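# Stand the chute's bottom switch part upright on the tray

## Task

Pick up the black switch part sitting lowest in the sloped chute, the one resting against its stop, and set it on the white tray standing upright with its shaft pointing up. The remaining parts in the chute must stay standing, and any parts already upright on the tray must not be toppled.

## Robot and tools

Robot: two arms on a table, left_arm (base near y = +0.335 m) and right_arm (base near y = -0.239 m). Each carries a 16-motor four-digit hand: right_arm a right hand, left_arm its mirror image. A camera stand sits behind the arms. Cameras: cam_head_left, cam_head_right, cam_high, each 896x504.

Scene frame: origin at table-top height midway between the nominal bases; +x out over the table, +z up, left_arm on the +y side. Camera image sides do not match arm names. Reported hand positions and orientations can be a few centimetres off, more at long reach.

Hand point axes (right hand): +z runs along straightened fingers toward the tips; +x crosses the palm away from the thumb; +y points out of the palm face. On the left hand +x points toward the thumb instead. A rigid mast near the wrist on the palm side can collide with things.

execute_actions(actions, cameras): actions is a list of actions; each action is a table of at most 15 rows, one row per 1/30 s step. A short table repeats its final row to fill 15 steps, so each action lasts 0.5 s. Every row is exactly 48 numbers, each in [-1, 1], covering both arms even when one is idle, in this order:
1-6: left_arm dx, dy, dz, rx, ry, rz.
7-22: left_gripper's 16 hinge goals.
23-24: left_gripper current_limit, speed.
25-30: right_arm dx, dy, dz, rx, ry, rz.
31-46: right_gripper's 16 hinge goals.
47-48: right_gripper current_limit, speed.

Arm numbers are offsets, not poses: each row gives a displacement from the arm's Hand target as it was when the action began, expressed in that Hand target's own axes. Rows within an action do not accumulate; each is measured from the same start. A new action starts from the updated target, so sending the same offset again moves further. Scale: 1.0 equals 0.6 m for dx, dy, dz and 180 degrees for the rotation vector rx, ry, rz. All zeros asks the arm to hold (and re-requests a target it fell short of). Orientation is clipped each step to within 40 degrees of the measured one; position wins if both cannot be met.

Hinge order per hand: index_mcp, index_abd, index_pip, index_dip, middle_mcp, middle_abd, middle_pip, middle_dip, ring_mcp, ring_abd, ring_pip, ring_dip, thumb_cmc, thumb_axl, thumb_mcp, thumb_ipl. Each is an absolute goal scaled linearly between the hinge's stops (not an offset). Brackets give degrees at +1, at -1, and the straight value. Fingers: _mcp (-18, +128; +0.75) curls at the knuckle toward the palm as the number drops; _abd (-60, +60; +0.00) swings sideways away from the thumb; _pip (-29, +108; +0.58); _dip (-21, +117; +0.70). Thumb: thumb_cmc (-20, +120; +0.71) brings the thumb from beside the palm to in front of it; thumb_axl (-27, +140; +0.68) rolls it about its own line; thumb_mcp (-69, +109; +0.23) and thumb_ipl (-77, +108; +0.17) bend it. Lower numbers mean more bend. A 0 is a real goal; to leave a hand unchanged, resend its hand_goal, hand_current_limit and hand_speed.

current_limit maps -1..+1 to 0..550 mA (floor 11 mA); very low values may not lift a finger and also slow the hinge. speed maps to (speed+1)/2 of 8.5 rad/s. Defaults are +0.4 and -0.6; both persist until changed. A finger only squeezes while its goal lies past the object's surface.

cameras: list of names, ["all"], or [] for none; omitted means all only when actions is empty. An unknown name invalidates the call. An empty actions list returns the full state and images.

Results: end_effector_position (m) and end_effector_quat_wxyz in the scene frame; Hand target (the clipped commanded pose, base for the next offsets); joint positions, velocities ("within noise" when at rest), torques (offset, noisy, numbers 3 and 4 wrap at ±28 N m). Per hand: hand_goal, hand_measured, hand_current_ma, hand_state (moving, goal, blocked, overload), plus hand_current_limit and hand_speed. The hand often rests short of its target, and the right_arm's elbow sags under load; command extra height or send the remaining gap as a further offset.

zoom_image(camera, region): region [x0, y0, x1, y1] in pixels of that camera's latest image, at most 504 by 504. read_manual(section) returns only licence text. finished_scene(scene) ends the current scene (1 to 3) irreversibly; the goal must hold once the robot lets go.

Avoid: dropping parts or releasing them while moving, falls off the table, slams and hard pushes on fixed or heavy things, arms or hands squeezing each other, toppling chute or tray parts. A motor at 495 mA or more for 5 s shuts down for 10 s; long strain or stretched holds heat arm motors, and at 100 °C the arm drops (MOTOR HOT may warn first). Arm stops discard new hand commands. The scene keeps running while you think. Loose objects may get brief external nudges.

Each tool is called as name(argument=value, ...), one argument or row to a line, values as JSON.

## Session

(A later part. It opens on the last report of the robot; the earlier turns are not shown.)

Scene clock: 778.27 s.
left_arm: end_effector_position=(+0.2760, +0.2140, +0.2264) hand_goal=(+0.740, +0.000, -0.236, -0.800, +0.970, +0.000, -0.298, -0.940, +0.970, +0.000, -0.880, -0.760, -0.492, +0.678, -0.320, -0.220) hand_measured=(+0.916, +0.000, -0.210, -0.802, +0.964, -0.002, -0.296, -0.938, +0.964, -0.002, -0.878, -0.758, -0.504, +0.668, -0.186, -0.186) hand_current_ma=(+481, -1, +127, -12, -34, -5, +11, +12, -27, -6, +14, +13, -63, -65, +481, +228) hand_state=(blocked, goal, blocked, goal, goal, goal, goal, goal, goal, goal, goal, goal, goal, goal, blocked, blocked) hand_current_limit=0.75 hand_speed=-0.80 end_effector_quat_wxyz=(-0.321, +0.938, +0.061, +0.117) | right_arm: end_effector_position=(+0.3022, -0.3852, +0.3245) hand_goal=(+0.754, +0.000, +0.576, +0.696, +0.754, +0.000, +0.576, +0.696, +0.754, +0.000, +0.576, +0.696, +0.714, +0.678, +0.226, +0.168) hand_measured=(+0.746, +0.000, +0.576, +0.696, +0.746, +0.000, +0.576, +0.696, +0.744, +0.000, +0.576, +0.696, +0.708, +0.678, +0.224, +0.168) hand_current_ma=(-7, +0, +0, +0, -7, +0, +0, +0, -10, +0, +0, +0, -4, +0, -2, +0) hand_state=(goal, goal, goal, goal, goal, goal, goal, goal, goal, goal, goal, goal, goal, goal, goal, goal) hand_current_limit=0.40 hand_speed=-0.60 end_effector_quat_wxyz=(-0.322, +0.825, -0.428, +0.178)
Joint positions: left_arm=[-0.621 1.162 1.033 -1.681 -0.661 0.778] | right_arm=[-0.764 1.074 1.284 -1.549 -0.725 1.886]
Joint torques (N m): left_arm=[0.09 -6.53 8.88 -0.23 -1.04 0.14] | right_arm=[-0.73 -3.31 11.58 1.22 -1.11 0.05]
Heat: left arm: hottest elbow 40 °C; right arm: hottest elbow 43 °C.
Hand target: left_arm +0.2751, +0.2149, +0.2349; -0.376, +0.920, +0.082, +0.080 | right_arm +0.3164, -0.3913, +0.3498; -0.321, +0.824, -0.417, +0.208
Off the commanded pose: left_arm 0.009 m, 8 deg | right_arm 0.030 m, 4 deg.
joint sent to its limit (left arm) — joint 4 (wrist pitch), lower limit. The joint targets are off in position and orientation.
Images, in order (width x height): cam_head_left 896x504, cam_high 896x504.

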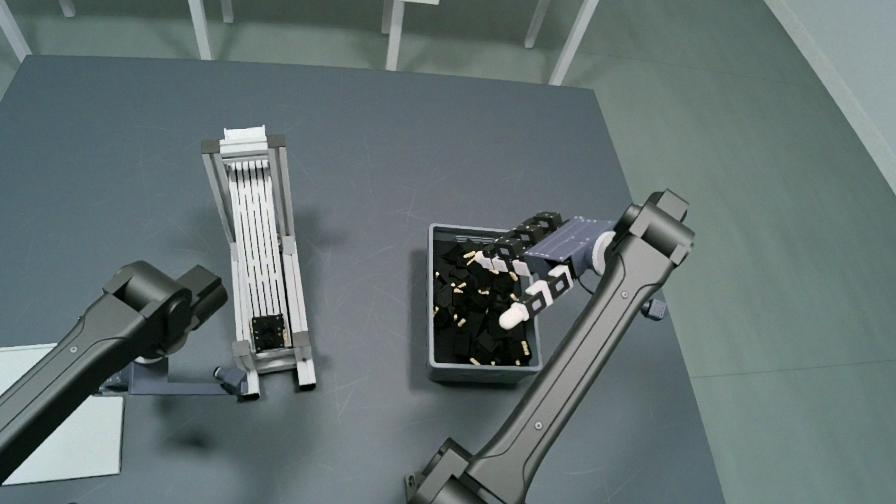

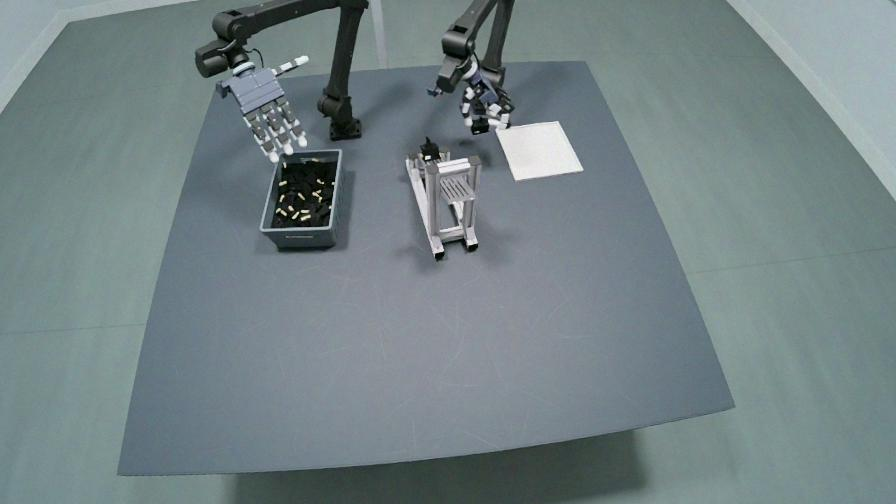

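execute_actions(
  actions=[
    [[0.0253,-0.0672,0.0722,0.0047,-0.0065,-0.0078,0.74,0,-0.236,-0.8,0.97,0,-0.299,-0.94,0.97,0,-0.88,-0.76,-0.493,0.678,-0.32,-0.22,0.75,-0.8,0,0,0,0,0,0,0.754,0,0.576,0.696,0.754,0,0.576,0.696,0.754,0,0.576,0.696,0.714,0.678,0.226,0.168,0.4,-0.6]],
    [[0.0008,-0.0725,0.0712,0.0047,-0.0065,-0.0078,0.74,0,-0.236,-0.8,0.97,0,-0.299,-0.94,0.97,0,-0.88,-0.76,-0.493,0.678,-0.32,-0.22,0.75,-0.8,0,0,0,0,0,0,0.754,0,0.576,0.696,0.754,0,0.576,0.696,0.754,0,0.576,0.696,0.714,0.678,0.226,0.168,0.4,-0.6]],
    [[-0.0197,-0.0685,0.0735,0.0047,-0.0065,-0.0078,0.74,0,-0.236,-0.8,0.97,0,-0.299,-0.94,0.97,0,-0.88,-0.76,-0.493,0.678,-0.32,-0.22,0.75,-0.8,0,0,0,0,0,0,0.754,0,0.576,0.696,0.754,0,0.576,0.696,0.754,0,0.576,0.696,0.714,0.678,0.226,0.168,0.4,-0.6]],
  ],
  cameras=["cam_high","cam_head_right"],
)

zoom_image(
  camera="cam_high",
  region=[470, 90, 600, 190],
)

Scene clock: 788.47 s.
left_arm: end_effector_position=(+0.2552, +0.3912, +0.2255) hand_goal=(+0.740, +0.000, -0.236, -0.800, +0.970, +0.000, -0.298, -0.940, +0.970, +0.000, -0.880, -0.760, -0.492, +0.678, -0.320, -0.220) hand_measured=(+0.914, +0.000, -0.210, -0.802, +0.962, -0.002, -0.296, -0.938, +0.964, -0.002, -0.878, -0.758, -0.504, +0.668, -0.186, -0.186) hand_current_ma=(+481, -1, +132, -12, -38, -5, +11, +12, -30, -6, +14, +13, -64, -65, +481, +228) hand_state=(blocked, goal, blocked, goal, goal, goal, goal, goal, goal, goal, goal, goal, goal, goal, blocked, blocked) hand_current_limit=0.75 hand_speed=-0.80 end_effector_quat_wxyz=(-0.393, +0.910, +0.122, +0.051) | right_arm: end_effector_position=(+0.3022, -0.3852, +0.3245) hand_goal=(+0.754, +0.000, +0.576, +0.696, +0.754, +0.000, +0.576, +0.696, +0.754, +0.000, +0.576, +0.696, +0.714, +0.678, +0.226, +0.168) hand_measured=(+0.746, +0.000, +0.576, +0.696, +0.746, +0.000, +0.576, +0.696, +0.744, +0.000, +0.576, +0.696, +0.708, +0.678, +0.224, +0.168) hand_current_ma=(-7, +0, +0, +0, -7, +0, +0, +0, -10, +0, +0, +0, -4, +0, -2, +0) hand_state=(goal, goal, goal, goal, goal, goal, goal, goal, goal, goal, goal, goal, goal, goal, goal, goal) hand_current_limit=0.40 hand_speed=-0.60 end_effector_quat_wxyz=(-0.322, +0.825, -0.428, +0.178)
Joint positions: left_arm=[-0.112 1.007 0.921 -1.563 -0.813 1.199] | right_arm=[-0.764 1.074 1.284 -1.549 -0.725 1.886]
Joint torques (N m): left_arm=[1.26 -4.95 8.25 0.81 -0.79 0.19] | right_arm=[-0.79 -3.37 11.58 1.26 -1.11 0.05]
Heat: left arm: hottest elbow 40 °C; right arm: hottest elbow 43 °C.
Hand target: left_arm +0.2576, +0.3935, +0.2300; -0.390, +0.910, +0.129, +0.064 | right_arm +0.3164, -0.3913, +0.3498; -0.321, +0.824, -0.417, +0.208
Off the commanded pose: left_arm 0.006 m, 2 deg | right_arm 0.030 m, 4 deg.
Images, in order (width x height): cam_head_right 896x504, cam_high 896x504.

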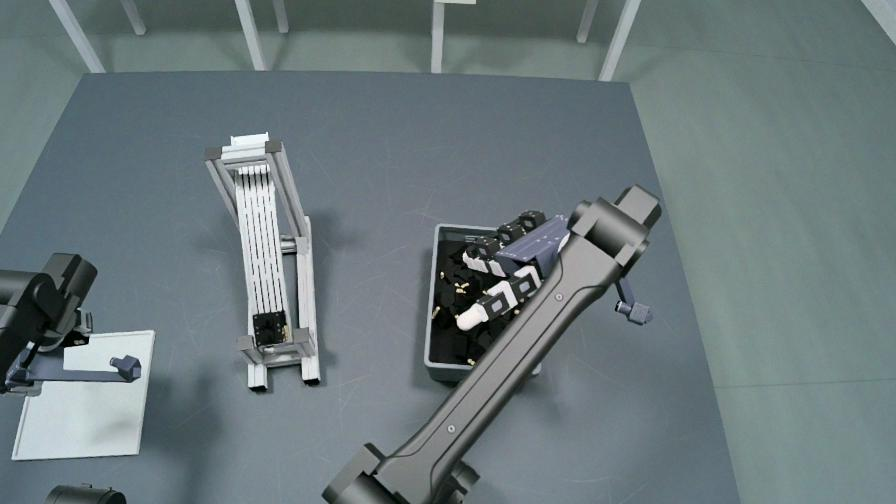

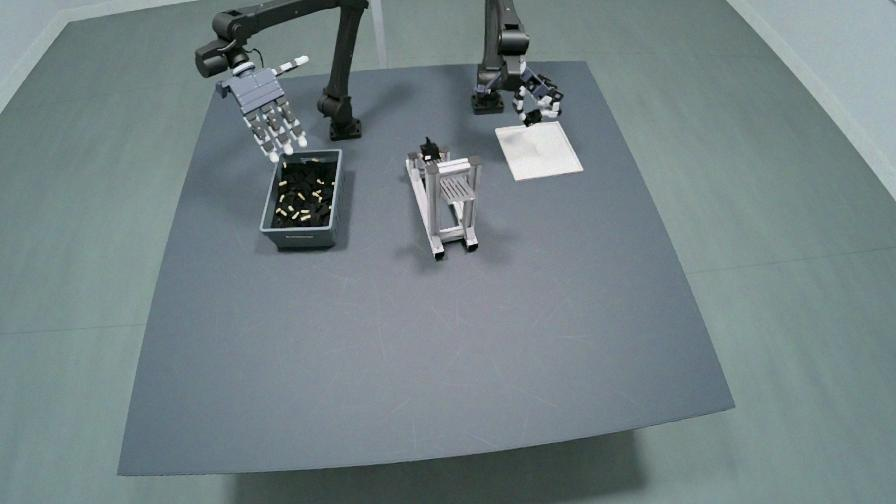

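Scaled by 3.877 from the camera's 896x504 image, which has a finer 1280x720 frame.

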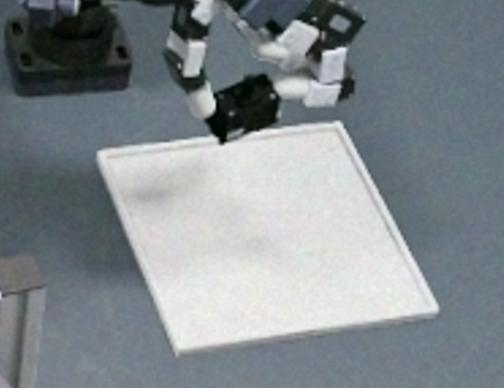

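execute_actions(
  actions=[
    [[-0.0368,-0.0597,0.072,0.0047,-0.0065,-0.0078,0.74,0,-0.236,-0.8,0.97,0,-0.299,-0.94,0.97,0,-0.88,-0.76,-0.493,0.678,-0.32,-0.22,0.75,-0.8,0,0,0,0,0,0,0.754,0,0.576,0.696,0.754,0,0.576,0.696,0.754,0,0.576,0.696,0.714,0.678,0.226,0.168,0.4,-0.6]],
    [[-0.0503,-0.043,0.076,0.0047,-0.0065,-0.0078,0.74,0,-0.236,-0.8,0.97,0,-0.299,-0.94,0.97,0,-0.88,-0.76,-0.493,0.678,-0.32,-0.22,0.75,-0.8,0,0,0,0,0,0,0.754,0,0.576,0.696,0.754,0,0.576,0.696,0.754,0,0.576,0.696,0.714,0.678,0.226,0.168,0.4,-0.6]],
  ],
  cameras=["cam_high","cam_head_right"],
)

zoom_image(
  camera="cam_high",
  region=[500, 85, 600, 185],
)

zoom_image(
  camera="cam_high",
  region=[520, 95, 560, 135],
)

Scene clock: 807.90 s.
left_arm: end_effector_position=(+0.1868, +0.4831, +0.1928) hand_goal=(+0.740, +0.000, -0.236, -0.800, +0.970, +0.000, -0.298, -0.940, +0.970, +0.000, -0.880, -0.760, -0.492, +0.678, -0.320, -0.220) hand_measured=(+0.912, +0.000, -0.208, -0.802, +0.962, -0.002, -0.296, -0.938, +0.964, -0.002, -0.878, -0.758, -0.504, +0.666, -0.186, -0.186) hand_current_ma=(+481, -1, +136, -12, -42, -5, +9, +12, -32, -6, +14, +13, -65, -68, +481, +230) hand_state=(blocked, goal, blocked, goal, goal, goal, goal, goal, goal, goal, goal, goal, goal, goal, blocked, blocked) hand_current_limit=0.75 hand_speed=-0.80 end_effector_quat_wxyz=(-0.396, +0.905, +0.150, +0.035) | right_arm: end_effector_position=(+0.3022, -0.3852, +0.3245) hand_goal=(+0.754, +0.000, +0.576, +0.696, +0.754, +0.000, +0.576, +0.696, +0.754, +0.000, +0.576, +0.696, +0.714, +0.678, +0.226, +0.168) hand_measured=(+0.746, +0.000, +0.576, +0.696, +0.746, +0.000, +0.576, +0.696, +0.744, +0.000, +0.576, +0.696, +0.708, +0.678, +0.224, +0.168) hand_current_ma=(-7, +0, +0, +0, -7, +0, +0, +0, -10, +0, +0, +0, -4, +0, -2, +0) hand_state=(goal, goal, goal, goal, goal, goal, goal, goal, goal, goal, goal, goal, goal, goal, goal, goal) hand_current_limit=0.40 hand_speed=-0.60 end_effector_quat_wxyz=(-0.322, +0.825, -0.428, +0.178)
Joint positions: left_arm=[0.319 0.777 0.709 -1.212 -0.776 1.722] | right_arm=[-0.764 1.074 1.284 -1.549 -0.725 1.886]
Joint torques (N m): left_arm=[1.26 -2.67 9.52 1.83 -0.68 0.16] | right_arm=[-0.67 -3.49 11.58 1.28 -1.11 0.05]
Heat: left arm: hottest elbow 40 °C; right arm: hottest elbow 43 °C.
Hand target: left_arm +0.1899, +0.4880, +0.2006; -0.399, +0.901, +0.160, +0.053 | right_arm +0.3164, -0.3913, +0.3498; -0.321, +0.824, -0.417, +0.208
Off the commanded pose: left_arm 0.010 m, 2 deg | right_arm 0.030 m, 4 deg.
Images, in order (width x height): cam_head_right 896x504, cam_high 896x504.

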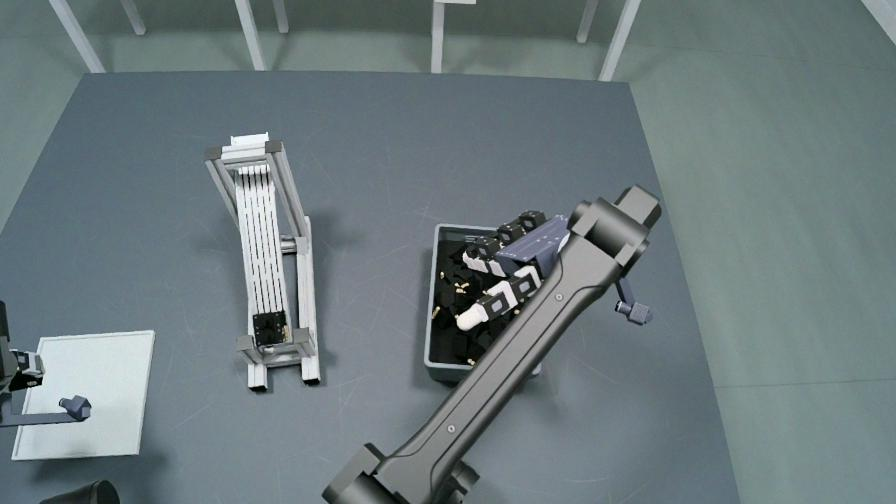

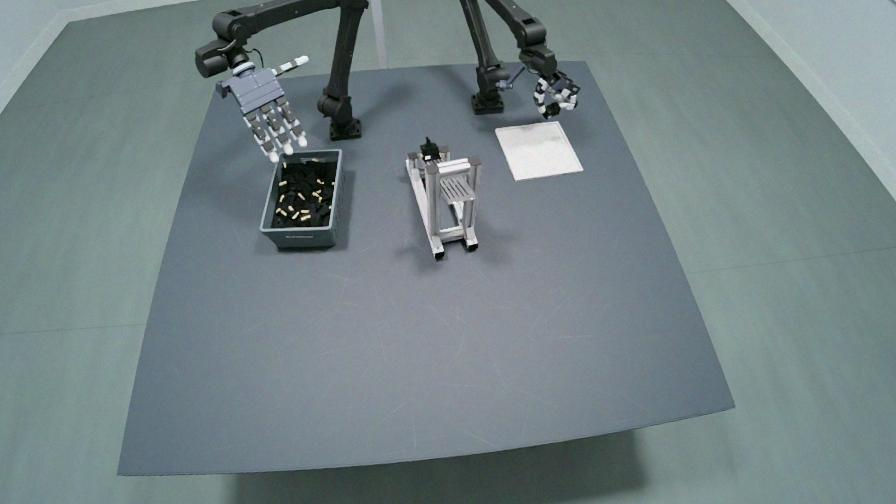

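Scaled by 5.040 from the camera's 896x504 image, which has a finer 1280x720 frame.

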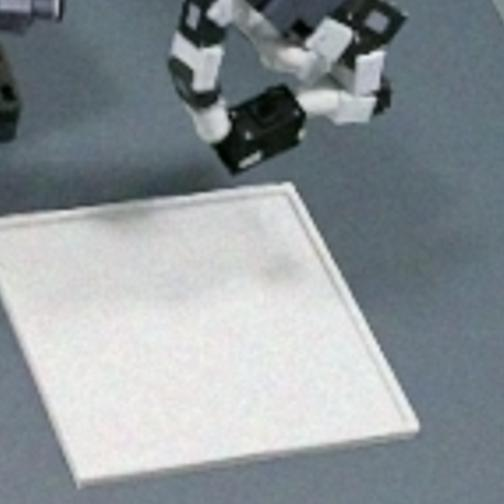

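Scaled by 12.600 from the camera's 896x504 image, which has a finer 1280x720 frame.

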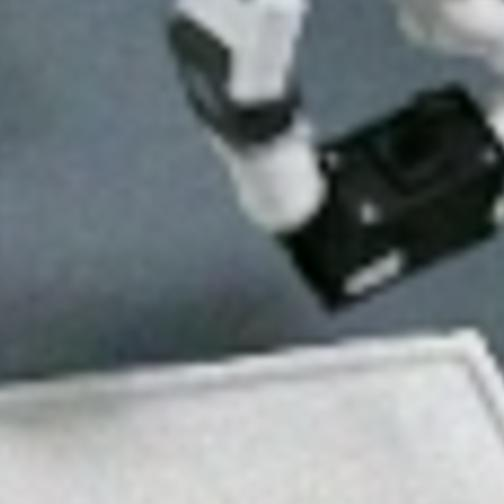

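execute_actions(
  actions=[
    [[-0.0186,0.0585,0.0562,0,0,0,0.74,0,-0.236,-0.8,0.97,0,-0.299,-0.94,0.97,0,-0.88,-0.76,-0.493,0.678,-0.32,-0.22,0.75,-0.8,0,0,0,0,0,0,0.754,0,0.576,0.696,0.754,0,0.576,0.696,0.754,0,0.576,0.696,0.714,0.678,0.226,0.168,0.4,-0.6]],
    [[-0.0186,0.0585,0.0562,0,0,0,0.74,0,-0.236,-0.8,0.98,0,-0.299,-0.94,1.0,0,-0.9,-0.76,-0.493,0.678,-0.32,-0.22,0.75,-0.8,0,0,0,0,0,0,0.754,0,0.576,0.696,0.754,0,0.576,0.696,0.754,0,0.576,0.696,0.714,0.678,0.226,0.168,0.4,-0.6]],
  ],
  cameras=["cam_high","cam_head_right"],
)

zoom_image(
  camera="cam_high",
  region=[500, 85, 600, 185],
)

Scene clock: 829.37 s.
left_arm: end_effector_position=(+0.1840, +0.4812, +0.0956) hand_goal=(+0.740, +0.000, -0.236, -0.800, +0.980, +0.000, -0.298, -0.940, +1.000, +0.000, -0.900, -0.760, -0.492, +0.678, -0.320, -0.220) hand_measured=(+0.912, +0.000, -0.208, -0.802, +0.966, -0.002, -0.296, -0.938, +0.986, -0.002, -0.894, -0.758, -0.504, +0.666, -0.186, -0.186) hand_current_ma=(+481, -1, +136, -12, -75, -5, +9, +12, -74, -6, +28, +13, -65, -68, +481, +230) hand_state=(blocked, goal, blocked, goal, goal, goal, goal, goal, goal, goal, goal, goal, goal, goal, blocked, blocked) hand_current_limit=0.75 hand_speed=-0.80 end_effector_quat_wxyz=(-0.396, +0.905, +0.152, +0.044) | right_arm: end_effector_position=(+0.3022, -0.3852, +0.3245) hand_goal=(+0.754, +0.000, +0.576, +0.696, +0.754, +0.000, +0.576, +0.696, +0.754, +0.000, +0.576, +0.696, +0.714, +0.678, +0.226, +0.168) hand_measured=(+0.746, +0.000, +0.576, +0.696, +0.746, +0.000, +0.576, +0.696, +0.744, +0.000, +0.576, +0.696, +0.708, +0.678, +0.224, +0.168) hand_current_ma=(-7, +0, +0, +0, -7, +0, +0, +0, -10, +0, +0, +0, -4, +0, -2, +0) hand_state=(goal, goal, goal, goal, goal, goal, goal, goal, goal, goal, goal, goal, goal, goal, goal, goal) hand_current_limit=0.40 hand_speed=-0.60 end_effector_quat_wxyz=(-0.322, +0.825, -0.428, +0.178)
Joint positions: left_arm=[0.32 0.826 0.465 -0.897 -0.77 1.728] | right_arm=[-0.764 1.074 1.284 -1.549 -0.725 1.886]
Joint torques (N m): left_arm=[1.38 -1.38 9.5 1.91 -0.67 0.15] | right_arm=[-0.73 -3.37 11.55 1.26 -1.1 0.05]
Heat: left arm: hottest elbow 40 °C; right arm: hottest elbow 43 °C.
Hand target: left_arm +0.1899, +0.4879, +0.1007; -0.399, +0.901, +0.160, +0.053 | right_arm +0.3164, -0.3913, +0.3498; -0.321, +0.824, -0.417, +0.208
Off the commanded pose: left_arm 0.010 m, 1 deg | right_arm 0.030 m, 4 deg.
Images, in order (width x height): cam_head_right 896x504, cam_high 896x504.

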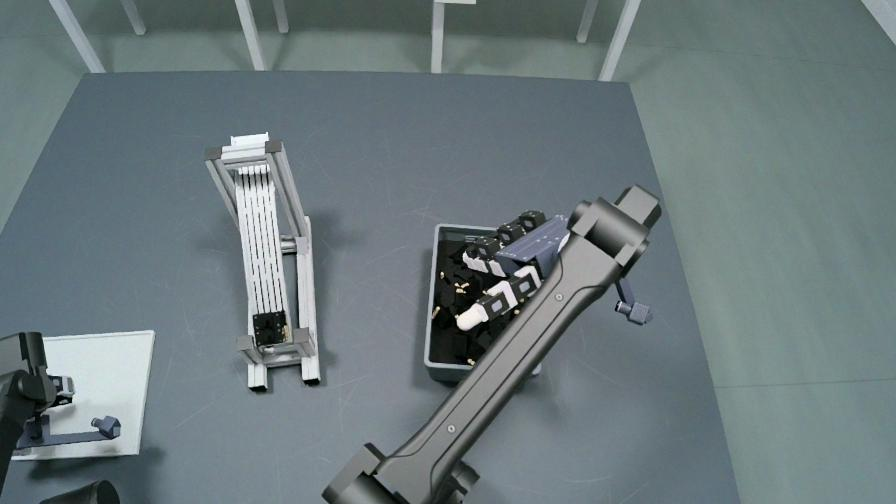

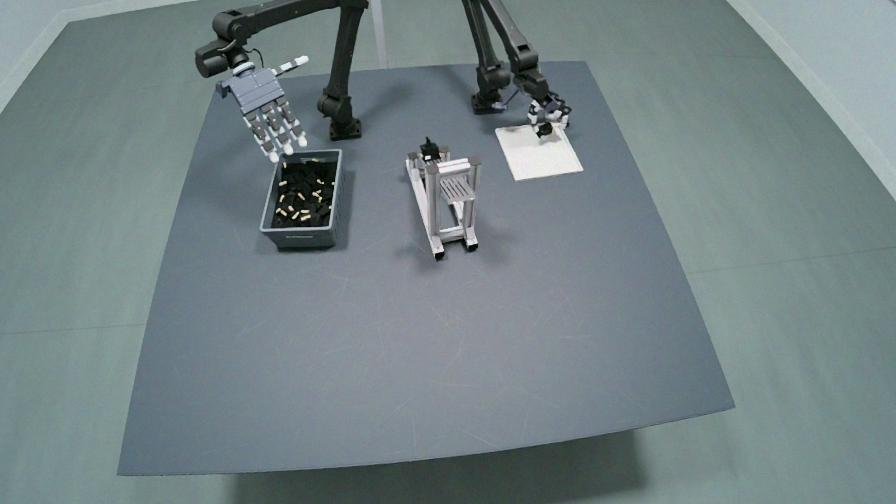

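Scaled by 5.040 from the camera's 896x504 image, which has a finer 1280x720 frame.

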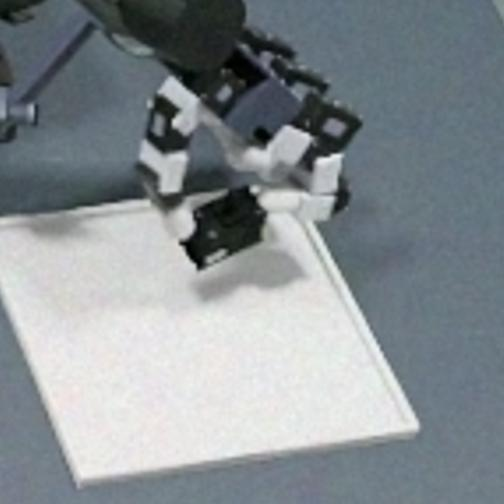

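execute_actions(
  actions=[
    [[-0.0112,0.0351,0.0337,0,0,0,0.74,0,-0.236,-0.8,1.0,0,-0.299,-0.94,1.0,0,-0.92,-0.76,-0.493,0.678,-0.32,-0.22,0.75,-0.8,0,0,0,0,0,0,0.754,0,0.576,0.696,0.754,0,0.576,0.696,0.754,0,0.576,0.696,0.714,0.678,0.226,0.168,0.4,-0.6]],
  ],
  cameras=["cam_high"],
)

zoom_image(
  camera="cam_high",
  region=[525, 115, 565, 155],
)

Scene clock: 840.07 s.
left_arm: end_effector_position=(+0.1843, +0.4813, +0.0667) hand_goal=(+0.740, +0.000, -0.236, -0.800, +1.000, +0.000, -0.298, -0.940, +1.000, +0.000, -0.920, -0.760, -0.492, +0.678, -0.320, -0.220) hand_measured=(+0.912, +0.000, -0.208, -0.802, +0.984, -0.002, -0.296, -0.938, +0.986, -0.002, -0.900, -0.756, -0.504, +0.666, -0.186, -0.186) hand_current_ma=(+481, -1, +136, -12, -86, -5, +9, +12, -74, -6, +97, +19, -65, -68, +481, +230) hand_state=(blocked, goal, blocked, goal, goal, goal, goal, goal, goal, goal, goal, goal, goal, goal, blocked, blocked) hand_current_limit=0.75 hand_speed=-0.80 end_effector_quat_wxyz=(-0.396, +0.905, +0.151, +0.044) | right_arm: end_effector_position=(+0.3022, -0.3852, +0.3245) hand_goal=(+0.754, +0.000, +0.576, +0.696, +0.754, +0.000, +0.576, +0.696, +0.754, +0.000, +0.576, +0.696, +0.714, +0.678, +0.226, +0.168) hand_measured=(+0.746, +0.000, +0.576, +0.696, +0.746, +0.000, +0.576, +0.696, +0.744, +0.000, +0.576, +0.696, +0.708, +0.678, +0.224, +0.168) hand_current_ma=(-7, +0, +0, +0, -7, +0, +0, +0, -10, +0, +0, +0, -4, +0, -2, +0) hand_state=(goal, goal, goal, goal, goal, goal, goal, goal, goal, goal, goal, goal, goal, goal, goal, goal) hand_current_limit=0.40 hand_speed=-0.60 end_effector_quat_wxyz=(-0.322, +0.825, -0.428, +0.178)
Joint positions: left_arm=[0.32 0.88 0.405 -0.782 -0.77 1.729] | right_arm=[-0.764 1.074 1.284 -1.549 -0.725 1.886]
Joint torques (N m): left_arm=[1.2 -1.2 8.94 2.02 -0.68 0.14] | right_arm=[-0.85 -3.43 11.55 1.24 -1.11 0.05]
Heat: left arm: hottest elbow 40 °C; right arm: hottest elbow 43 °C.
Hand target: left_arm +0.1899, +0.4879, +0.0708; -0.399, +0.901, +0.160, +0.053 | right_arm +0.3164, -0.3913, +0.3498; -0.321, +0.824, -0.417, +0.208
Off the commanded pose: left_arm 0.010 m, 1 deg | right_arm 0.030 m, 4 deg.
Images, in order (width x height): cam_high 896x504.

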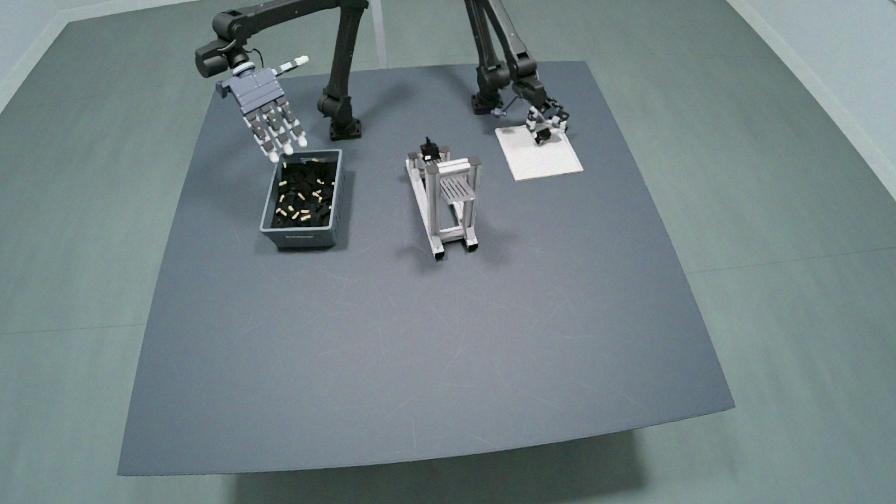

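Scaled by 12.600 from the camera's 896x504 image, which has a finer 1280x720 frame.

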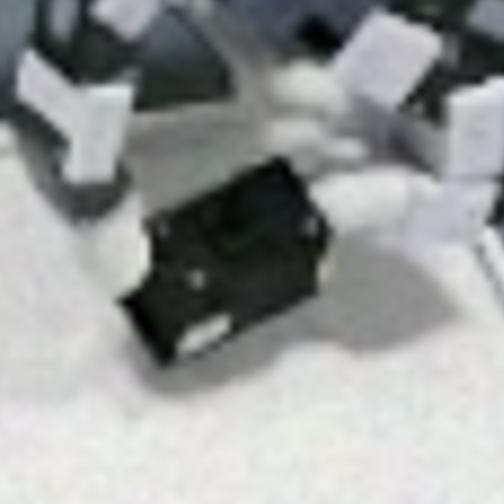

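execute_actions(
  actions=[
    [[-0.0037,0.0117,0.0112,0,0,0,0.74,0,-0.236,-0.8,1.0,0,-0.299,-0.94,1.0,0,-0.92,-0.76,-0.493,0.678,-0.32,-0.22,0.75,-0.8,0,0,0,0,0,0,0.754,0,0.576,0.696,0.754,0,0.576,0.696,0.754,0,0.576,0.696,0.714,0.678,0.226,0.168,0.4,-0.6]],
    [[-0.0019,0.0059,0.0056,0,0,0,0.74,0,-0.236,-0.8,1.0,0,-0.299,-0.94,1.0,0,-0.92,-0.76,-0.493,0.678,-0.32,-0.22,0.75,-0.8,0,0,0,0,0,0,0.754,0,0.576,0.696,0.754,0,0.576,0.696,0.754,0,0.576,0.696,0.714,0.678,0.226,0.168,0.4,-0.6]],
  ],
  cameras=["cam_high"],
)

zoom_image(
  camera="cam_high",
  region=[525, 115, 565, 155],
)

Scene clock: 848.47 s.
left_arm: end_effector_position=(+0.1856, +0.4818, +0.0530) hand_goal=(+0.740, +0.000, -0.236, -0.800, +1.000, +0.000, -0.298, -0.940, +1.000, +0.000, -0.920, -0.760, -0.492, +0.678, -0.320, -0.220) hand_measured=(+0.912, +0.000, -0.208, -0.802, +0.984, -0.002, -0.296, -0.938, +0.986, -0.002, -0.900, -0.756, -0.504, +0.666, -0.186, -0.186) hand_current_ma=(+481, -1, +136, -12, -86, -5, +9, +12, -74, -6, +97, +19, -65, -68, +481, +230) hand_state=(blocked, goal, blocked, goal, goal, goal, goal, goal, goal, goal, goal, goal, goal, goal, blocked, blocked) hand_current_limit=0.75 hand_speed=-0.80 end_effector_quat_wxyz=(-0.396, +0.904, +0.152, +0.046) | right_arm: end_effector_position=(+0.3022, -0.3852, +0.3245) hand_goal=(+0.754, +0.000, +0.576, +0.696, +0.754, +0.000, +0.576, +0.696, +0.754, +0.000, +0.576, +0.696, +0.714, +0.678, +0.226, +0.168) hand_measured=(+0.746, +0.000, +0.576, +0.696, +0.746, +0.000, +0.576, +0.696, +0.744, +0.000, +0.576, +0.696, +0.708, +0.678, +0.224, +0.168) hand_current_ma=(-7, +0, +0, +0, -7, +0, +0, +0, -10, +0, +0, +0, -4, +0, -2, +0) hand_state=(goal, goal, goal, goal, goal, goal, goal, goal, goal, goal, goal, goal, goal, goal, goal, goal) hand_current_limit=0.40 hand_speed=-0.60 end_effector_quat_wxyz=(-0.322, +0.825, -0.428, +0.178)
Joint positions: left_arm=[0.32 0.915 0.379 -0.718 -0.77 1.729] | right_arm=[-0.764 1.074 1.284 -1.549 -0.725 1.886]
Joint torques (N m): left_arm=[1.32 -0.62 7.97 1.95 -0.73 0.18] | right_arm=[-0.79 -3.37 11.59 1.22 -1.11 0.05]
Heat: left arm: hottest elbow 40 °C; right arm: hottest elbow 43 °C.
Hand target: left_arm +0.1899, +0.4878, +0.0558; -0.399, +0.901, +0.160, +0.053 | right_arm +0.3164, -0.3913, +0.3498; -0.321, +0.824, -0.417, +0.208
Off the commanded pose: left_arm 0.008 m, 1 deg | right_arm 0.030 m, 4 deg.
Images, in order (width x height): cam_high 896x504.

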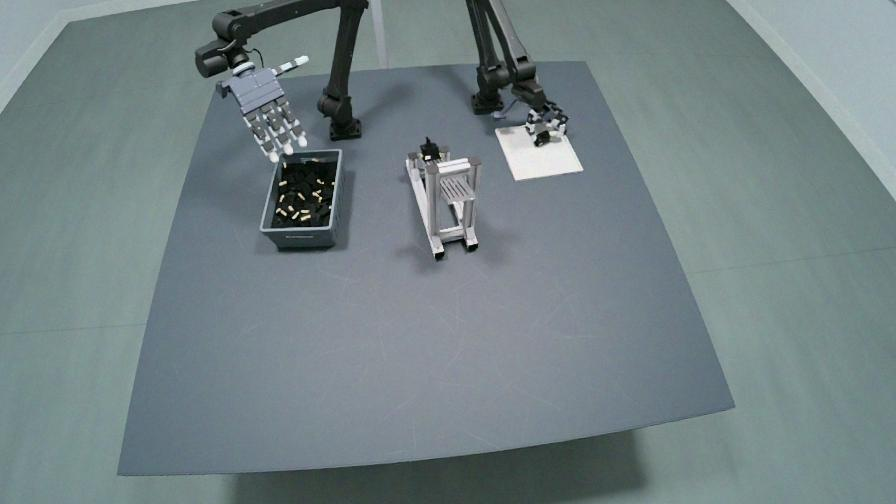

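Scaled by 12.600 from the camera's 896x504 image, which has a finer 1280x720 frame.

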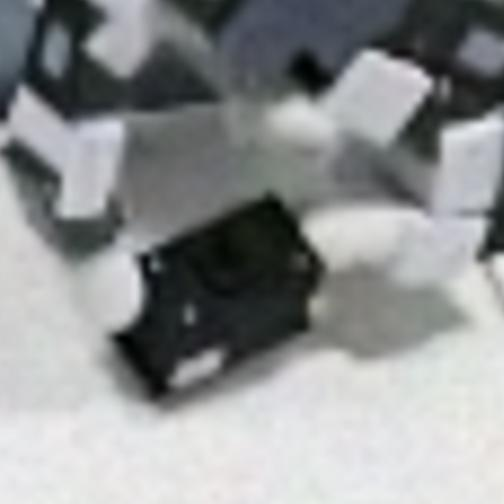

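execute_actions(
  actions=[
    [[-0.0026,0.0082,0.0079,0,0,0,0.74,0,-0.236,-0.8,1.0,0,-0.299,-0.94,1.0,0,-0.92,-0.76,-0.493,0.678,-0.32,-0.22,0.75,-0.8,0,0,0,0,0,0,0.754,0,0.576,0.696,0.754,0,0.576,0.696,0.754,0,0.576,0.696,0.714,0.678,0.226,0.168,0.4,-0.6]],
    [[-0.0026,0.0082,0.0079,0,0,0,0.74,0,-0.236,-0.8,1.0,0,-0.299,-0.94,1.0,0,-0.92,-0.76,-0.493,0.678,-0.32,-0.22,0.75,-0.8,0,0,0,0,0,0,0.754,0,0.576,0.696,0.754,0,0.576,0.696,0.754,0,0.576,0.696,0.714,0.678,0.226,0.168,0.4,-0.6]],
  ],
  cameras=["cam_high"],
)

zoom_image(
  camera="cam_high",
  region=[525, 115, 565, 155],
)

Scene clock: 854.43 s.
left_arm: end_effector_position=(+0.1877, +0.4834, +0.0447) hand_goal=(+0.740, +0.000, -0.236, -0.800, +1.000, +0.000, -0.298, -0.940, +1.000, +0.000, -0.920, -0.760, -0.492, +0.678, -0.320, -0.220) hand_measured=(+0.912, +0.000, -0.208, -0.802, +0.984, -0.002, -0.296, -0.938, +1.000, -0.004, -0.904, -0.752, -0.504, +0.666, -0.186, -0.186) hand_current_ma=(+481, -1, +136, -12, -86, -5, +9, +12, +0, -14, +79, +43, -65, -68, +481, +230) hand_state=(blocked, goal, blocked, goal, goal, goal, goal, goal, goal, goal, goal, goal, goal, goal, blocked, blocked) hand_current_limit=0.75 hand_speed=-0.80 end_effector_quat_wxyz=(-0.399, +0.903, +0.150, +0.048) | right_arm: end_effector_position=(+0.3022, -0.3852, +0.3245) hand_goal=(+0.754, +0.000, +0.576, +0.696, +0.754, +0.000, +0.576, +0.696, +0.754, +0.000, +0.576, +0.696, +0.714, +0.678, +0.226, +0.168) hand_measured=(+0.746, +0.000, +0.576, +0.696, +0.746, +0.000, +0.576, +0.696, +0.744, +0.000, +0.576, +0.696, +0.708, +0.678, +0.224, +0.168) hand_current_ma=(-7, +0, +0, +0, -7, +0, +0, +0, -10, +0, +0, +0, -4, +0, -2, +0) hand_state=(goal, goal, goal, goal, goal, goal, goal, goal, goal, goal, goal, goal, goal, goal, goal, goal) hand_current_limit=0.40 hand_speed=-0.60 end_effector_quat_wxyz=(-0.322, +0.825, -0.428, +0.178)
Joint positions: left_arm=[0.32 0.943 0.364 -0.664 -0.775 1.739] | right_arm=[-0.764 1.074 1.284 -1.549 -0.725 1.886]
Joint torques (N m): left_arm=[0.91 -0.32 7.2 2.18 -0.52 0.07] | right_arm=[-0.79 -3.49 11.58 1.22 -1.1 0.05]
Heat: left arm: hottest elbow 40 °C; right arm: hottest elbow 43 °C.
Hand target: left_arm +0.1899, +0.4878, +0.0418; -0.399, +0.901, +0.160, +0.053 | right_arm +0.3164, -0.3913, +0.3498; -0.321, +0.824, -0.417, +0.208
Off the commanded pose: left_arm 0.006 m, 1 deg | right_arm 0.030 m, 4 deg.
Images, in order (width x height): cam_high 896x504.

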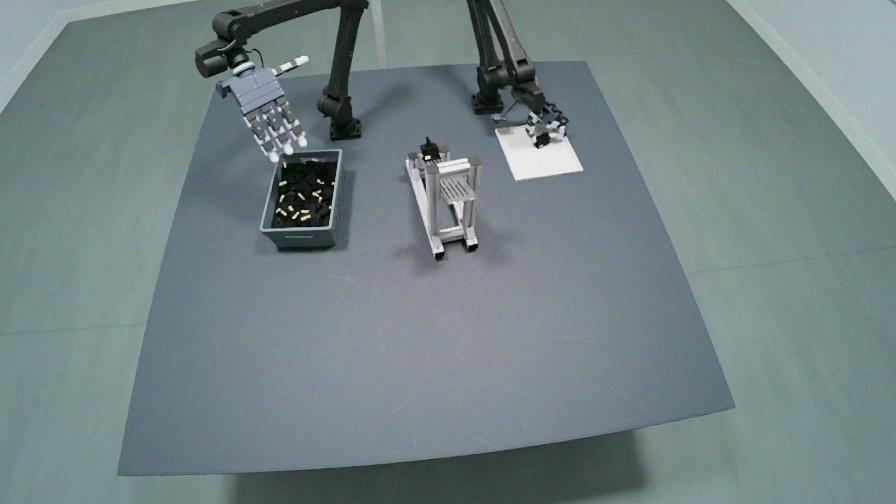

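Scaled by 12.600 from the camera's 896x504 image, which has a finer 1280x720 frame.

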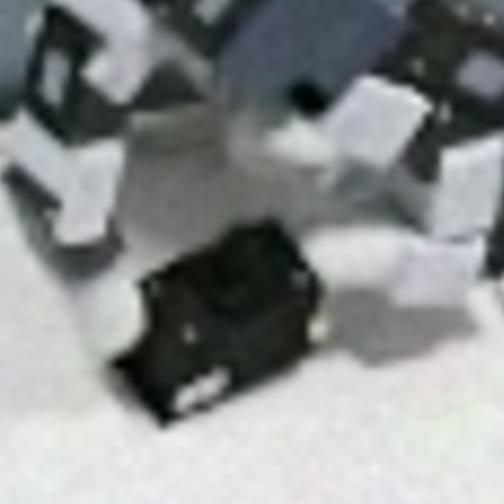

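execute_actions(
  actions=[
    [[0,0,0,0.0112,-0.0194,0.0163,0.74,0,-0.236,-0.8,1.0,0,-0.299,-0.94,1.0,0,-0.92,-0.76,-0.493,0.678,-0.32,-0.22,0.75,-0.8,0,0,0,0,0,0,0.754,0,0.576,0.696,0.754,0,0.576,0.696,0.754,0,0.576,0.696,0.714,0.678,0.226,0.168,0.4,-0.6]],
  ],
  cameras=["cam_high"],
)

zoom_image(
  camera="cam_high",
  region=[525, 115, 565, 155],
)

Scene clock: 861.63 s.
left_arm: end_effector_position=(+0.1808, +0.4881, +0.0357) hand_goal=(+0.740, +0.000, -0.236, -0.800, +1.000, +0.000, -0.298, -0.940, +1.000, +0.000, -0.920, -0.760, -0.492, +0.678, -0.320, -0.220) hand_measured=(+0.912, +0.000, -0.208, -0.806, +0.984, -0.002, -0.296, -0.938, +1.000, -0.002, -0.904, -0.752, -0.494, +0.676, -0.186, -0.186) hand_current_ma=(+481, -1, +136, -29, -86, -5, +9, +12, -1, -5, +79, +43, -15, -13, +481, +230) hand_state=(blocked, goal, blocked, goal, goal, goal, goal, goal, goal, goal, goal, goal, goal, goal, blocked, blocked) hand_current_limit=0.75 hand_speed=-0.80 end_effector_quat_wxyz=(-0.410, +0.899, +0.156, +0.011) | right_arm: end_effector_position=(+0.3022, -0.3852, +0.3245) hand_goal=(+0.754, +0.000, +0.576, +0.696, +0.754, +0.000, +0.576, +0.696, +0.754, +0.000, +0.576, +0.696, +0.714, +0.678, +0.226, +0.168) hand_measured=(+0.746, +0.000, +0.576, +0.696, +0.746, +0.000, +0.576, +0.696, +0.744, +0.000, +0.576, +0.696, +0.708, +0.678, +0.224, +0.168) hand_current_ma=(-7, +0, +0, +0, -7, +0, +0, +0, -10, +0, +0, +0, -4, +0, -2, +0) hand_state=(goal, goal, goal, goal, goal, goal, goal, goal, goal, goal, goal, goal, goal, goal, goal, goal) hand_current_limit=0.40 hand_speed=-0.60 end_effector_quat_wxyz=(-0.322, +0.825, -0.428, +0.178)
Joint positions: left_arm=[0.313 1.018 0.384 -0.705 -0.821 1.682] | right_arm=[-0.764 1.074 1.284 -1.549 -0.725 1.886]
Joint torques (N m): left_arm=[-0.38 -1.08 9.65 0.18 -0.82 -0.06] | right_arm=[-0.73 -3.49 11.56 1.24 -1.1 0.05]
Heat: left arm: hottest elbow 39 °C; right arm: hottest elbow 43 °C.
Hand target: left_arm +0.1899, +0.4878, +0.0418; -0.411, +0.899, +0.150, +0.013 | right_arm +0.3164, -0.3913, +0.3498; -0.321, +0.824, -0.417, +0.208
Off the commanded pose: left_arm 0.011 m, 1 deg | right_arm 0.030 m, 4 deg.
Images, in order (width x height): cam_high 896x504.

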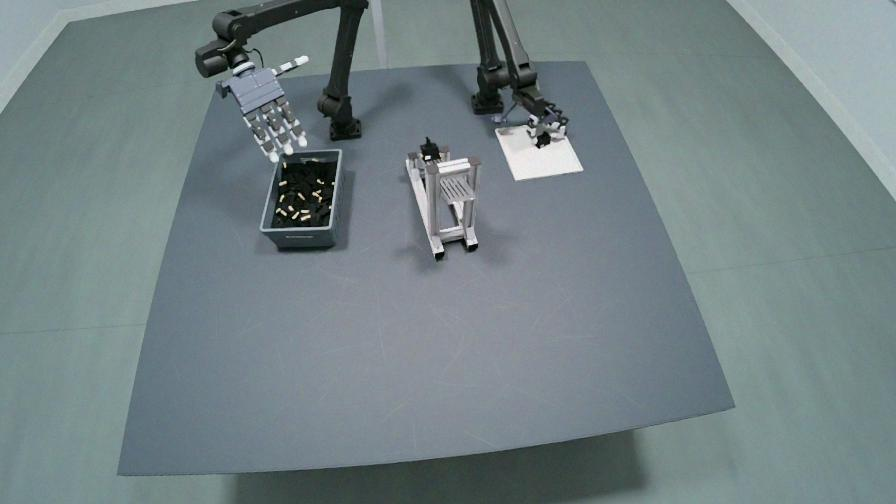

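Scaled by 12.600 from the camera's 896x504 image, which has a finer 1280x720 frame.

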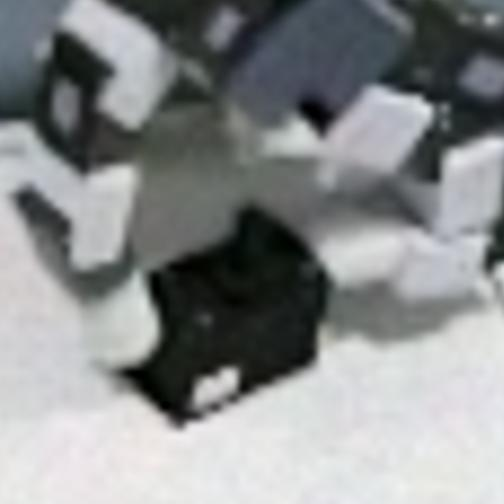

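execute_actions(
  actions=[
    [[-0.001,0.0049,0.0044,0.0058,-0.0184,0.0155,0.74,0,-0.236,-0.8,1.0,0,-0.299,-0.94,1.0,0,-0.92,-0.76,-0.493,0.678,-0.32,-0.22,0.75,-0.8,0,0,0,0,0,0,0.754,0,0.576,0.696,0.754,0,0.576,0.696,0.754,0,0.576,0.696,0.714,0.678,0.226,0.168,0.4,-0.6]],
  ],
  cameras=["cam_high"],
)

zoom_image(
  camera="cam_high",
  region=[530, 125, 560, 155],
)

Scene clock: 877.00 s.
left_arm: end_effector_position=(+0.1812, +0.4890, +0.0333) hand_goal=(+0.740, +0.000, -0.236, -0.800, +1.000, +0.000, -0.298, -0.940, +1.000, +0.000, -0.920, -0.760, -0.492, +0.678, -0.320, -0.220) hand_measured=(+0.912, +0.000, -0.208, -0.812, +0.984, -0.002, -0.296, -0.938, +0.996, -0.002, -0.904, -0.752, -0.496, +0.674, -0.186, -0.186) hand_current_ma=(+481, -1, +137, -58, -86, -5, +9, +12, -20, -5, +79, +43, -19, -19, +481, +230) hand_state=(blocked, goal, blocked, goal, goal, goal, goal, goal, goal, goal, goal, goal, goal, goal, blocked, blocked) hand_current_limit=0.75 hand_speed=-0.80 end_effector_quat_wxyz=(-0.414, +0.897, +0.150, -0.024) | right_arm: end_effector_position=(+0.3022, -0.3852, +0.3245) hand_goal=(+0.754, +0.000, +0.576, +0.696, +0.754, +0.000, +0.576, +0.696, +0.754, +0.000, +0.576, +0.696, +0.714, +0.678, +0.226, +0.168) hand_measured=(+0.746, +0.000, +0.576, +0.696, +0.746, +0.000, +0.576, +0.696, +0.744, +0.000, +0.576, +0.696, +0.708, +0.678, +0.224, +0.168) hand_current_ma=(-7, +0, +0, +0, -7, +0, +0, +0, -10, +0, +0, +0, -4, +0, -2, +0) hand_state=(goal, goal, goal, goal, goal, goal, goal, goal, goal, goal, goal, goal, goal, goal, goal, goal) hand_current_limit=0.40 hand_speed=-0.60 end_effector_quat_wxyz=(-0.322, +0.825, -0.428, +0.178)
Joint positions: left_arm=[0.294 1.096 0.431 -0.777 -0.848 1.634] | right_arm=[-0.764 1.074 1.284 -1.549 -0.725 1.886]
Joint torques (N m): left_arm=[-0.26 -1.85 9.09 -0.13 -0.83 0.05] | right_arm=[-0.73 -3.37 11.58 1.25 -1.11 0.05]
Heat: left arm: hottest elbow 39 °C; right arm: hottest elbow 43 °C.
Hand target: left_arm +0.1899, +0.4878, +0.0378; -0.415, +0.899, +0.140, -0.025 | right_arm +0.3164, -0.3913, +0.3498; -0.321, +0.824, -0.417, +0.208
Off the commanded pose: left_arm 0.010 m, 1 deg | right_arm 0.030 m, 4 deg.
Images, in order (width x height): cam_high 896x504.

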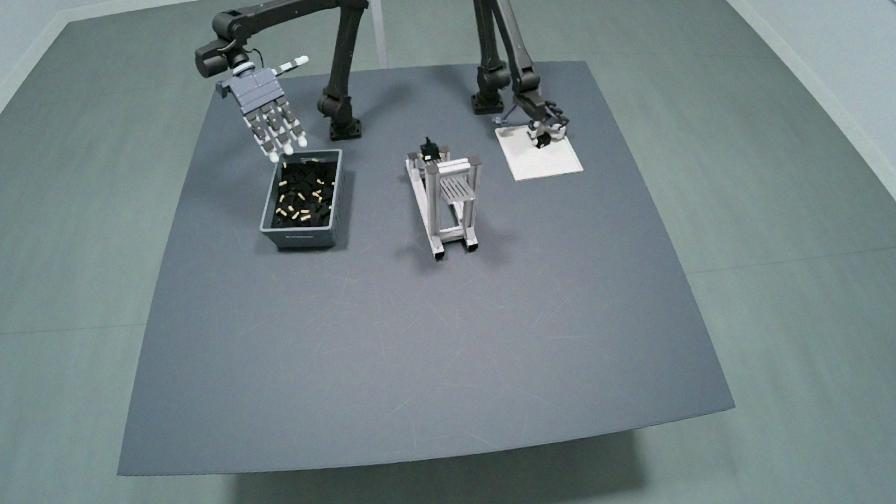

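Scaled by 16.800 from the camera's 896x504 image, which has a finer 1280x720 frame.

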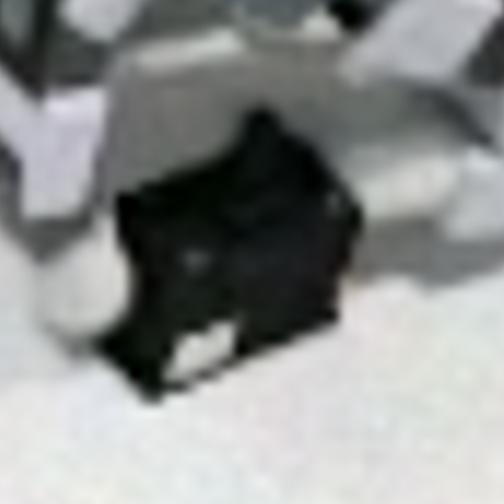

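execute_actions(
  actions=[
    [[-0.0007,0.0075,0.0066,0,0,0,0.74,0,-0.236,-0.8,1.0,0,-0.299,-0.94,1.0,0,-0.92,-0.76,-0.493,0.678,-0.32,-0.22,0.75,-0.8,0,0,0,0,0,0,0.754,0,0.576,0.696,0.754,0,0.576,0.696,0.754,0,0.576,0.696,0.714,0.678,0.226,0.168,0.4,-0.6]],
  ],
  cameras=["cam_high"],
)

zoom_image(
  camera="cam_high",
  region=[530, 125, 560, 155],
)

Scene clock: 888.30 s.
left_arm: end_effector_position=(+0.1813, +0.4896, +0.0321) hand_goal=(+0.740, +0.000, -0.236, -0.800, +1.000, +0.000, -0.298, -0.940, +1.000, +0.000, -0.920, -0.760, -0.492, +0.678, -0.320, -0.220) hand_measured=(+0.912, +0.000, -0.208, -0.818, +0.984, -0.002, -0.296, -0.938, +0.996, -0.002, -0.904, -0.752, -0.496, +0.676, -0.186, -0.186) hand_current_ma=(+481, -1, +137, -95, -86, -5, +9, +12, -21, -5, +79, +43, -16, -15, +481, +230) hand_state=(blocked, goal, blocked, goal, goal, goal, goal, goal, goal, goal, goal, goal, goal, goal, blocked, blocked) hand_current_limit=0.75 hand_speed=-0.80 end_effector_quat_wxyz=(-0.416, +0.897, +0.150, -0.027) | right_arm: end_effector_position=(+0.3022, -0.3852, +0.3245) hand_goal=(+0.754, +0.000, +0.576, +0.696, +0.754, +0.000, +0.576, +0.696, +0.754, +0.000, +0.576, +0.696, +0.714, +0.678, +0.226, +0.168) hand_measured=(+0.746, +0.000, +0.576, +0.696, +0.746, +0.000, +0.576, +0.696, +0.744, +0.000, +0.576, +0.696, +0.708, +0.678, +0.224, +0.168) hand_current_ma=(-7, +0, +0, +0, -7, +0, +0, +0, -10, +0, +0, +0, -4, +0, -2, +0) hand_state=(goal, goal, goal, goal, goal, goal, goal, goal, goal, goal, goal, goal, goal, goal, goal, goal) hand_current_limit=0.40 hand_speed=-0.60 end_effector_quat_wxyz=(-0.322, +0.825, -0.428, +0.178)
Joint positions: left_arm=[0.293 1.105 0.433 -0.777 -0.853 1.628] | right_arm=[-0.764 1.074 1.284 -1.549 -0.725 1.886]
Joint torques (N m): left_arm=[-0.73 -1.26 8.08 1.1 -0.72 0.13] | right_arm=[-0.79 -3.43 11.59 1.24 -1.11 0.05]
Heat: left arm: hottest elbow 40 °C; right arm: hottest elbow 43 °C.
Hand target: left_arm +0.1899, +0.4878, +0.0318; -0.415, +0.899, +0.140, -0.025 | right_arm +0.3164, -0.3913, +0.3498; -0.321, +0.824, -0.417, +0.208
Off the commanded pose: left_arm 0.009 m, 1 deg | right_arm 0.030 m, 4 deg.
Images, in order (width x height): cam_high 896x504.

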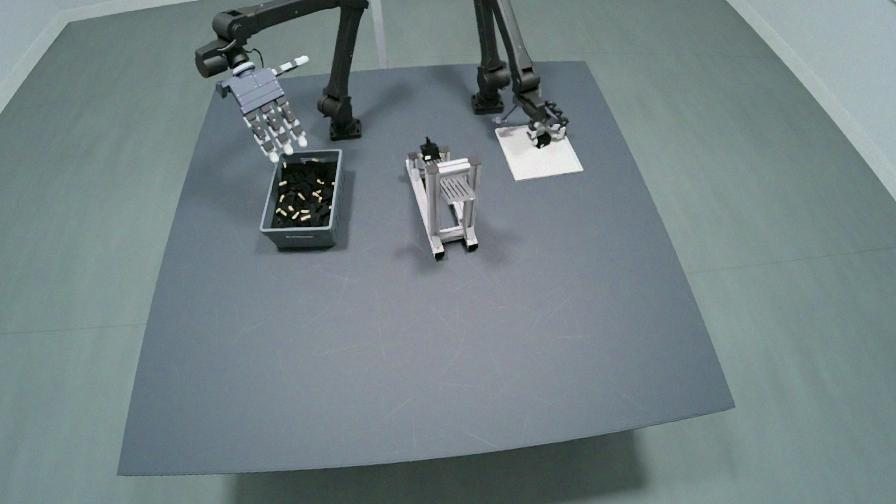

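Scaled by 16.800 from the camera's 896x504 image, which has a finer 1280x720 frame.

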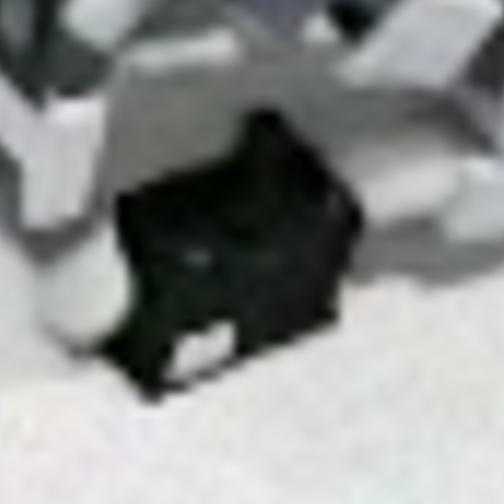

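execute_actions(
  actions=[
    [[-0.0075,-0.007,-0.003,0,0,0,0.885,0,-0.208,-0.8,1.0,0,-0.299,-0.94,1.0,0,-0.91,-0.76,-0.493,0.678,-0.21,-0.19,0.4,-0.9,0,0,0,0,0,0,0.754,0,0.576,0.696,0.754,0,0.576,0.696,0.754,0,0.576,0.696,0.714,0.678,0.226,0.168,0.4,-0.6]],
    [[0,0,0,0,0,0,0.93,0,-0.208,-0.8,1.0,0,-0.299,-0.94,1.0,0,-0.91,-0.76,-0.493,0.678,-0.17,-0.19,0.4,-0.9,0,0,0,0,0,0,0.754,0,0.576,0.696,0.754,0,0.576,0.696,0.754,0,0.576,0.696,0.714,0.678,0.226,0.168,0.4,-0.6]],
  ],
  cameras=["cam_high"],
)

zoom_image(
  camera="cam_high",
  region=[530, 125, 560, 155],
)

Scene clock: 901.53 s.
left_arm: end_effector_position=(+0.1814, +0.4893, +0.0320) hand_goal=(+0.930, +0.000, -0.208, -0.800, +1.000, +0.000, -0.298, -0.940, +1.000, +0.000, -0.910, -0.760, -0.492, +0.678, -0.170, -0.190) hand_measured=(+0.920, +0.000, -0.206, -0.804, +0.984, -0.002, -0.296, -0.938, +0.996, -0.002, -0.902, -0.752, -0.494, +0.678, -0.172, -0.186) hand_current_ma=(-54, -1, +12, -18, -86, -5, +9, +12, -21, -5, +42, +43, -9, -6, -9, +22) hand_state=(goal, goal, goal, goal, goal, goal, goal, goal, goal, goal, goal, goal, goal, goal, goal, goal) hand_current_limit=0.40 hand_speed=-0.90 end_effector_quat_wxyz=(-0.415, +0.897, +0.150, -0.026) | right_arm: end_effector_position=(+0.3022, -0.3852, +0.3245) hand_goal=(+0.754, +0.000, +0.576, +0.696, +0.754, +0.000, +0.576, +0.696, +0.754, +0.000, +0.576, +0.696, +0.714, +0.678, +0.226, +0.168) hand_measured=(+0.746, +0.000, +0.576, +0.696, +0.746, +0.000, +0.576, +0.696, +0.744, +0.000, +0.576, +0.696, +0.708, +0.678, +0.224, +0.168) hand_current_ma=(-7, +0, +0, +0, -7, +0, +0, +0, -10, +0, +0, +0, -4, +0, -2, +0) hand_state=(goal, goal, goal, goal, goal, goal, goal, goal, goal, goal, goal, goal, goal, goal, goal, goal) hand_current_limit=0.40 hand_speed=-0.60 end_effector_quat_wxyz=(-0.322, +0.825, -0.428, +0.178)
Joint positions: left_arm=[0.293 1.105 0.433 -0.777 -0.851 1.628] | right_arm=[-0.764 1.074 1.284 -1.549 -0.725 1.886]
Joint torques (N m): left_arm=[0.38 -3.02 7.72 0.23 -0.71 0.23] | right_arm=[-0.73 -3.37 11.58 1.22 -1.11 0.05]
Heat: left arm: hottest elbow 40 °C; right arm: hottest elbow 43 °C.
Hand target: left_arm +0.1849, +0.4879, +0.0358; -0.415, +0.899, +0.140, -0.025 | right_arm +0.3164, -0.3913, +0.3498; -0.321, +0.824, -0.417, +0.208
Off the commanded pose: left_arm 0.005 m, 1 deg | right_arm 0.030 m, 4 deg.
Images, in order (width x height): cam_high 896x504.

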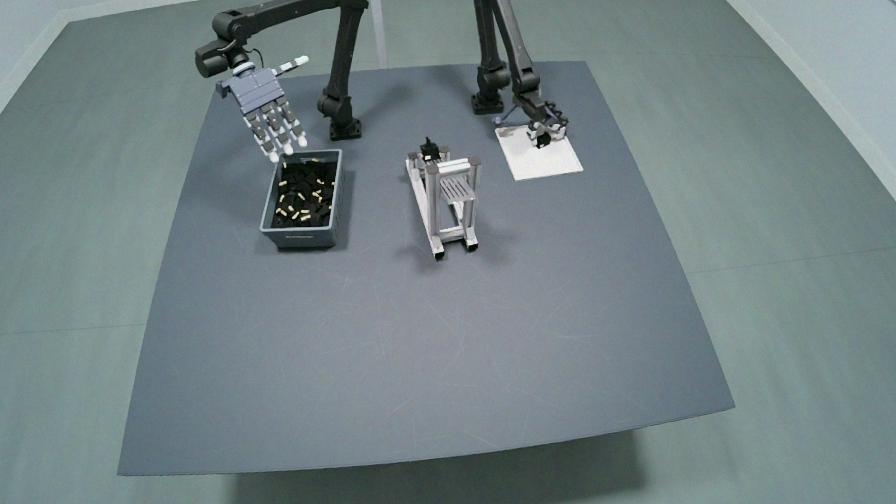

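Scaled by 16.800 from the camera's 896x504 image, which has a finer 1280x720 frame.

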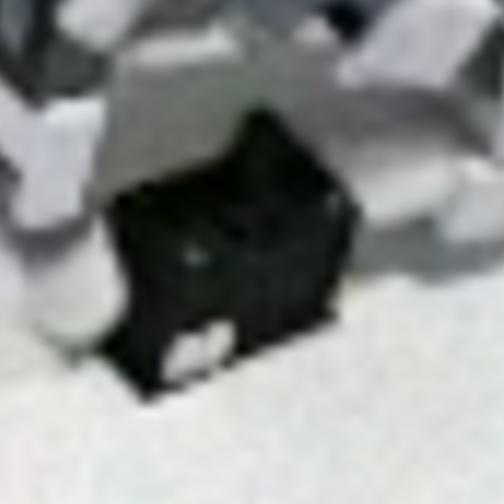

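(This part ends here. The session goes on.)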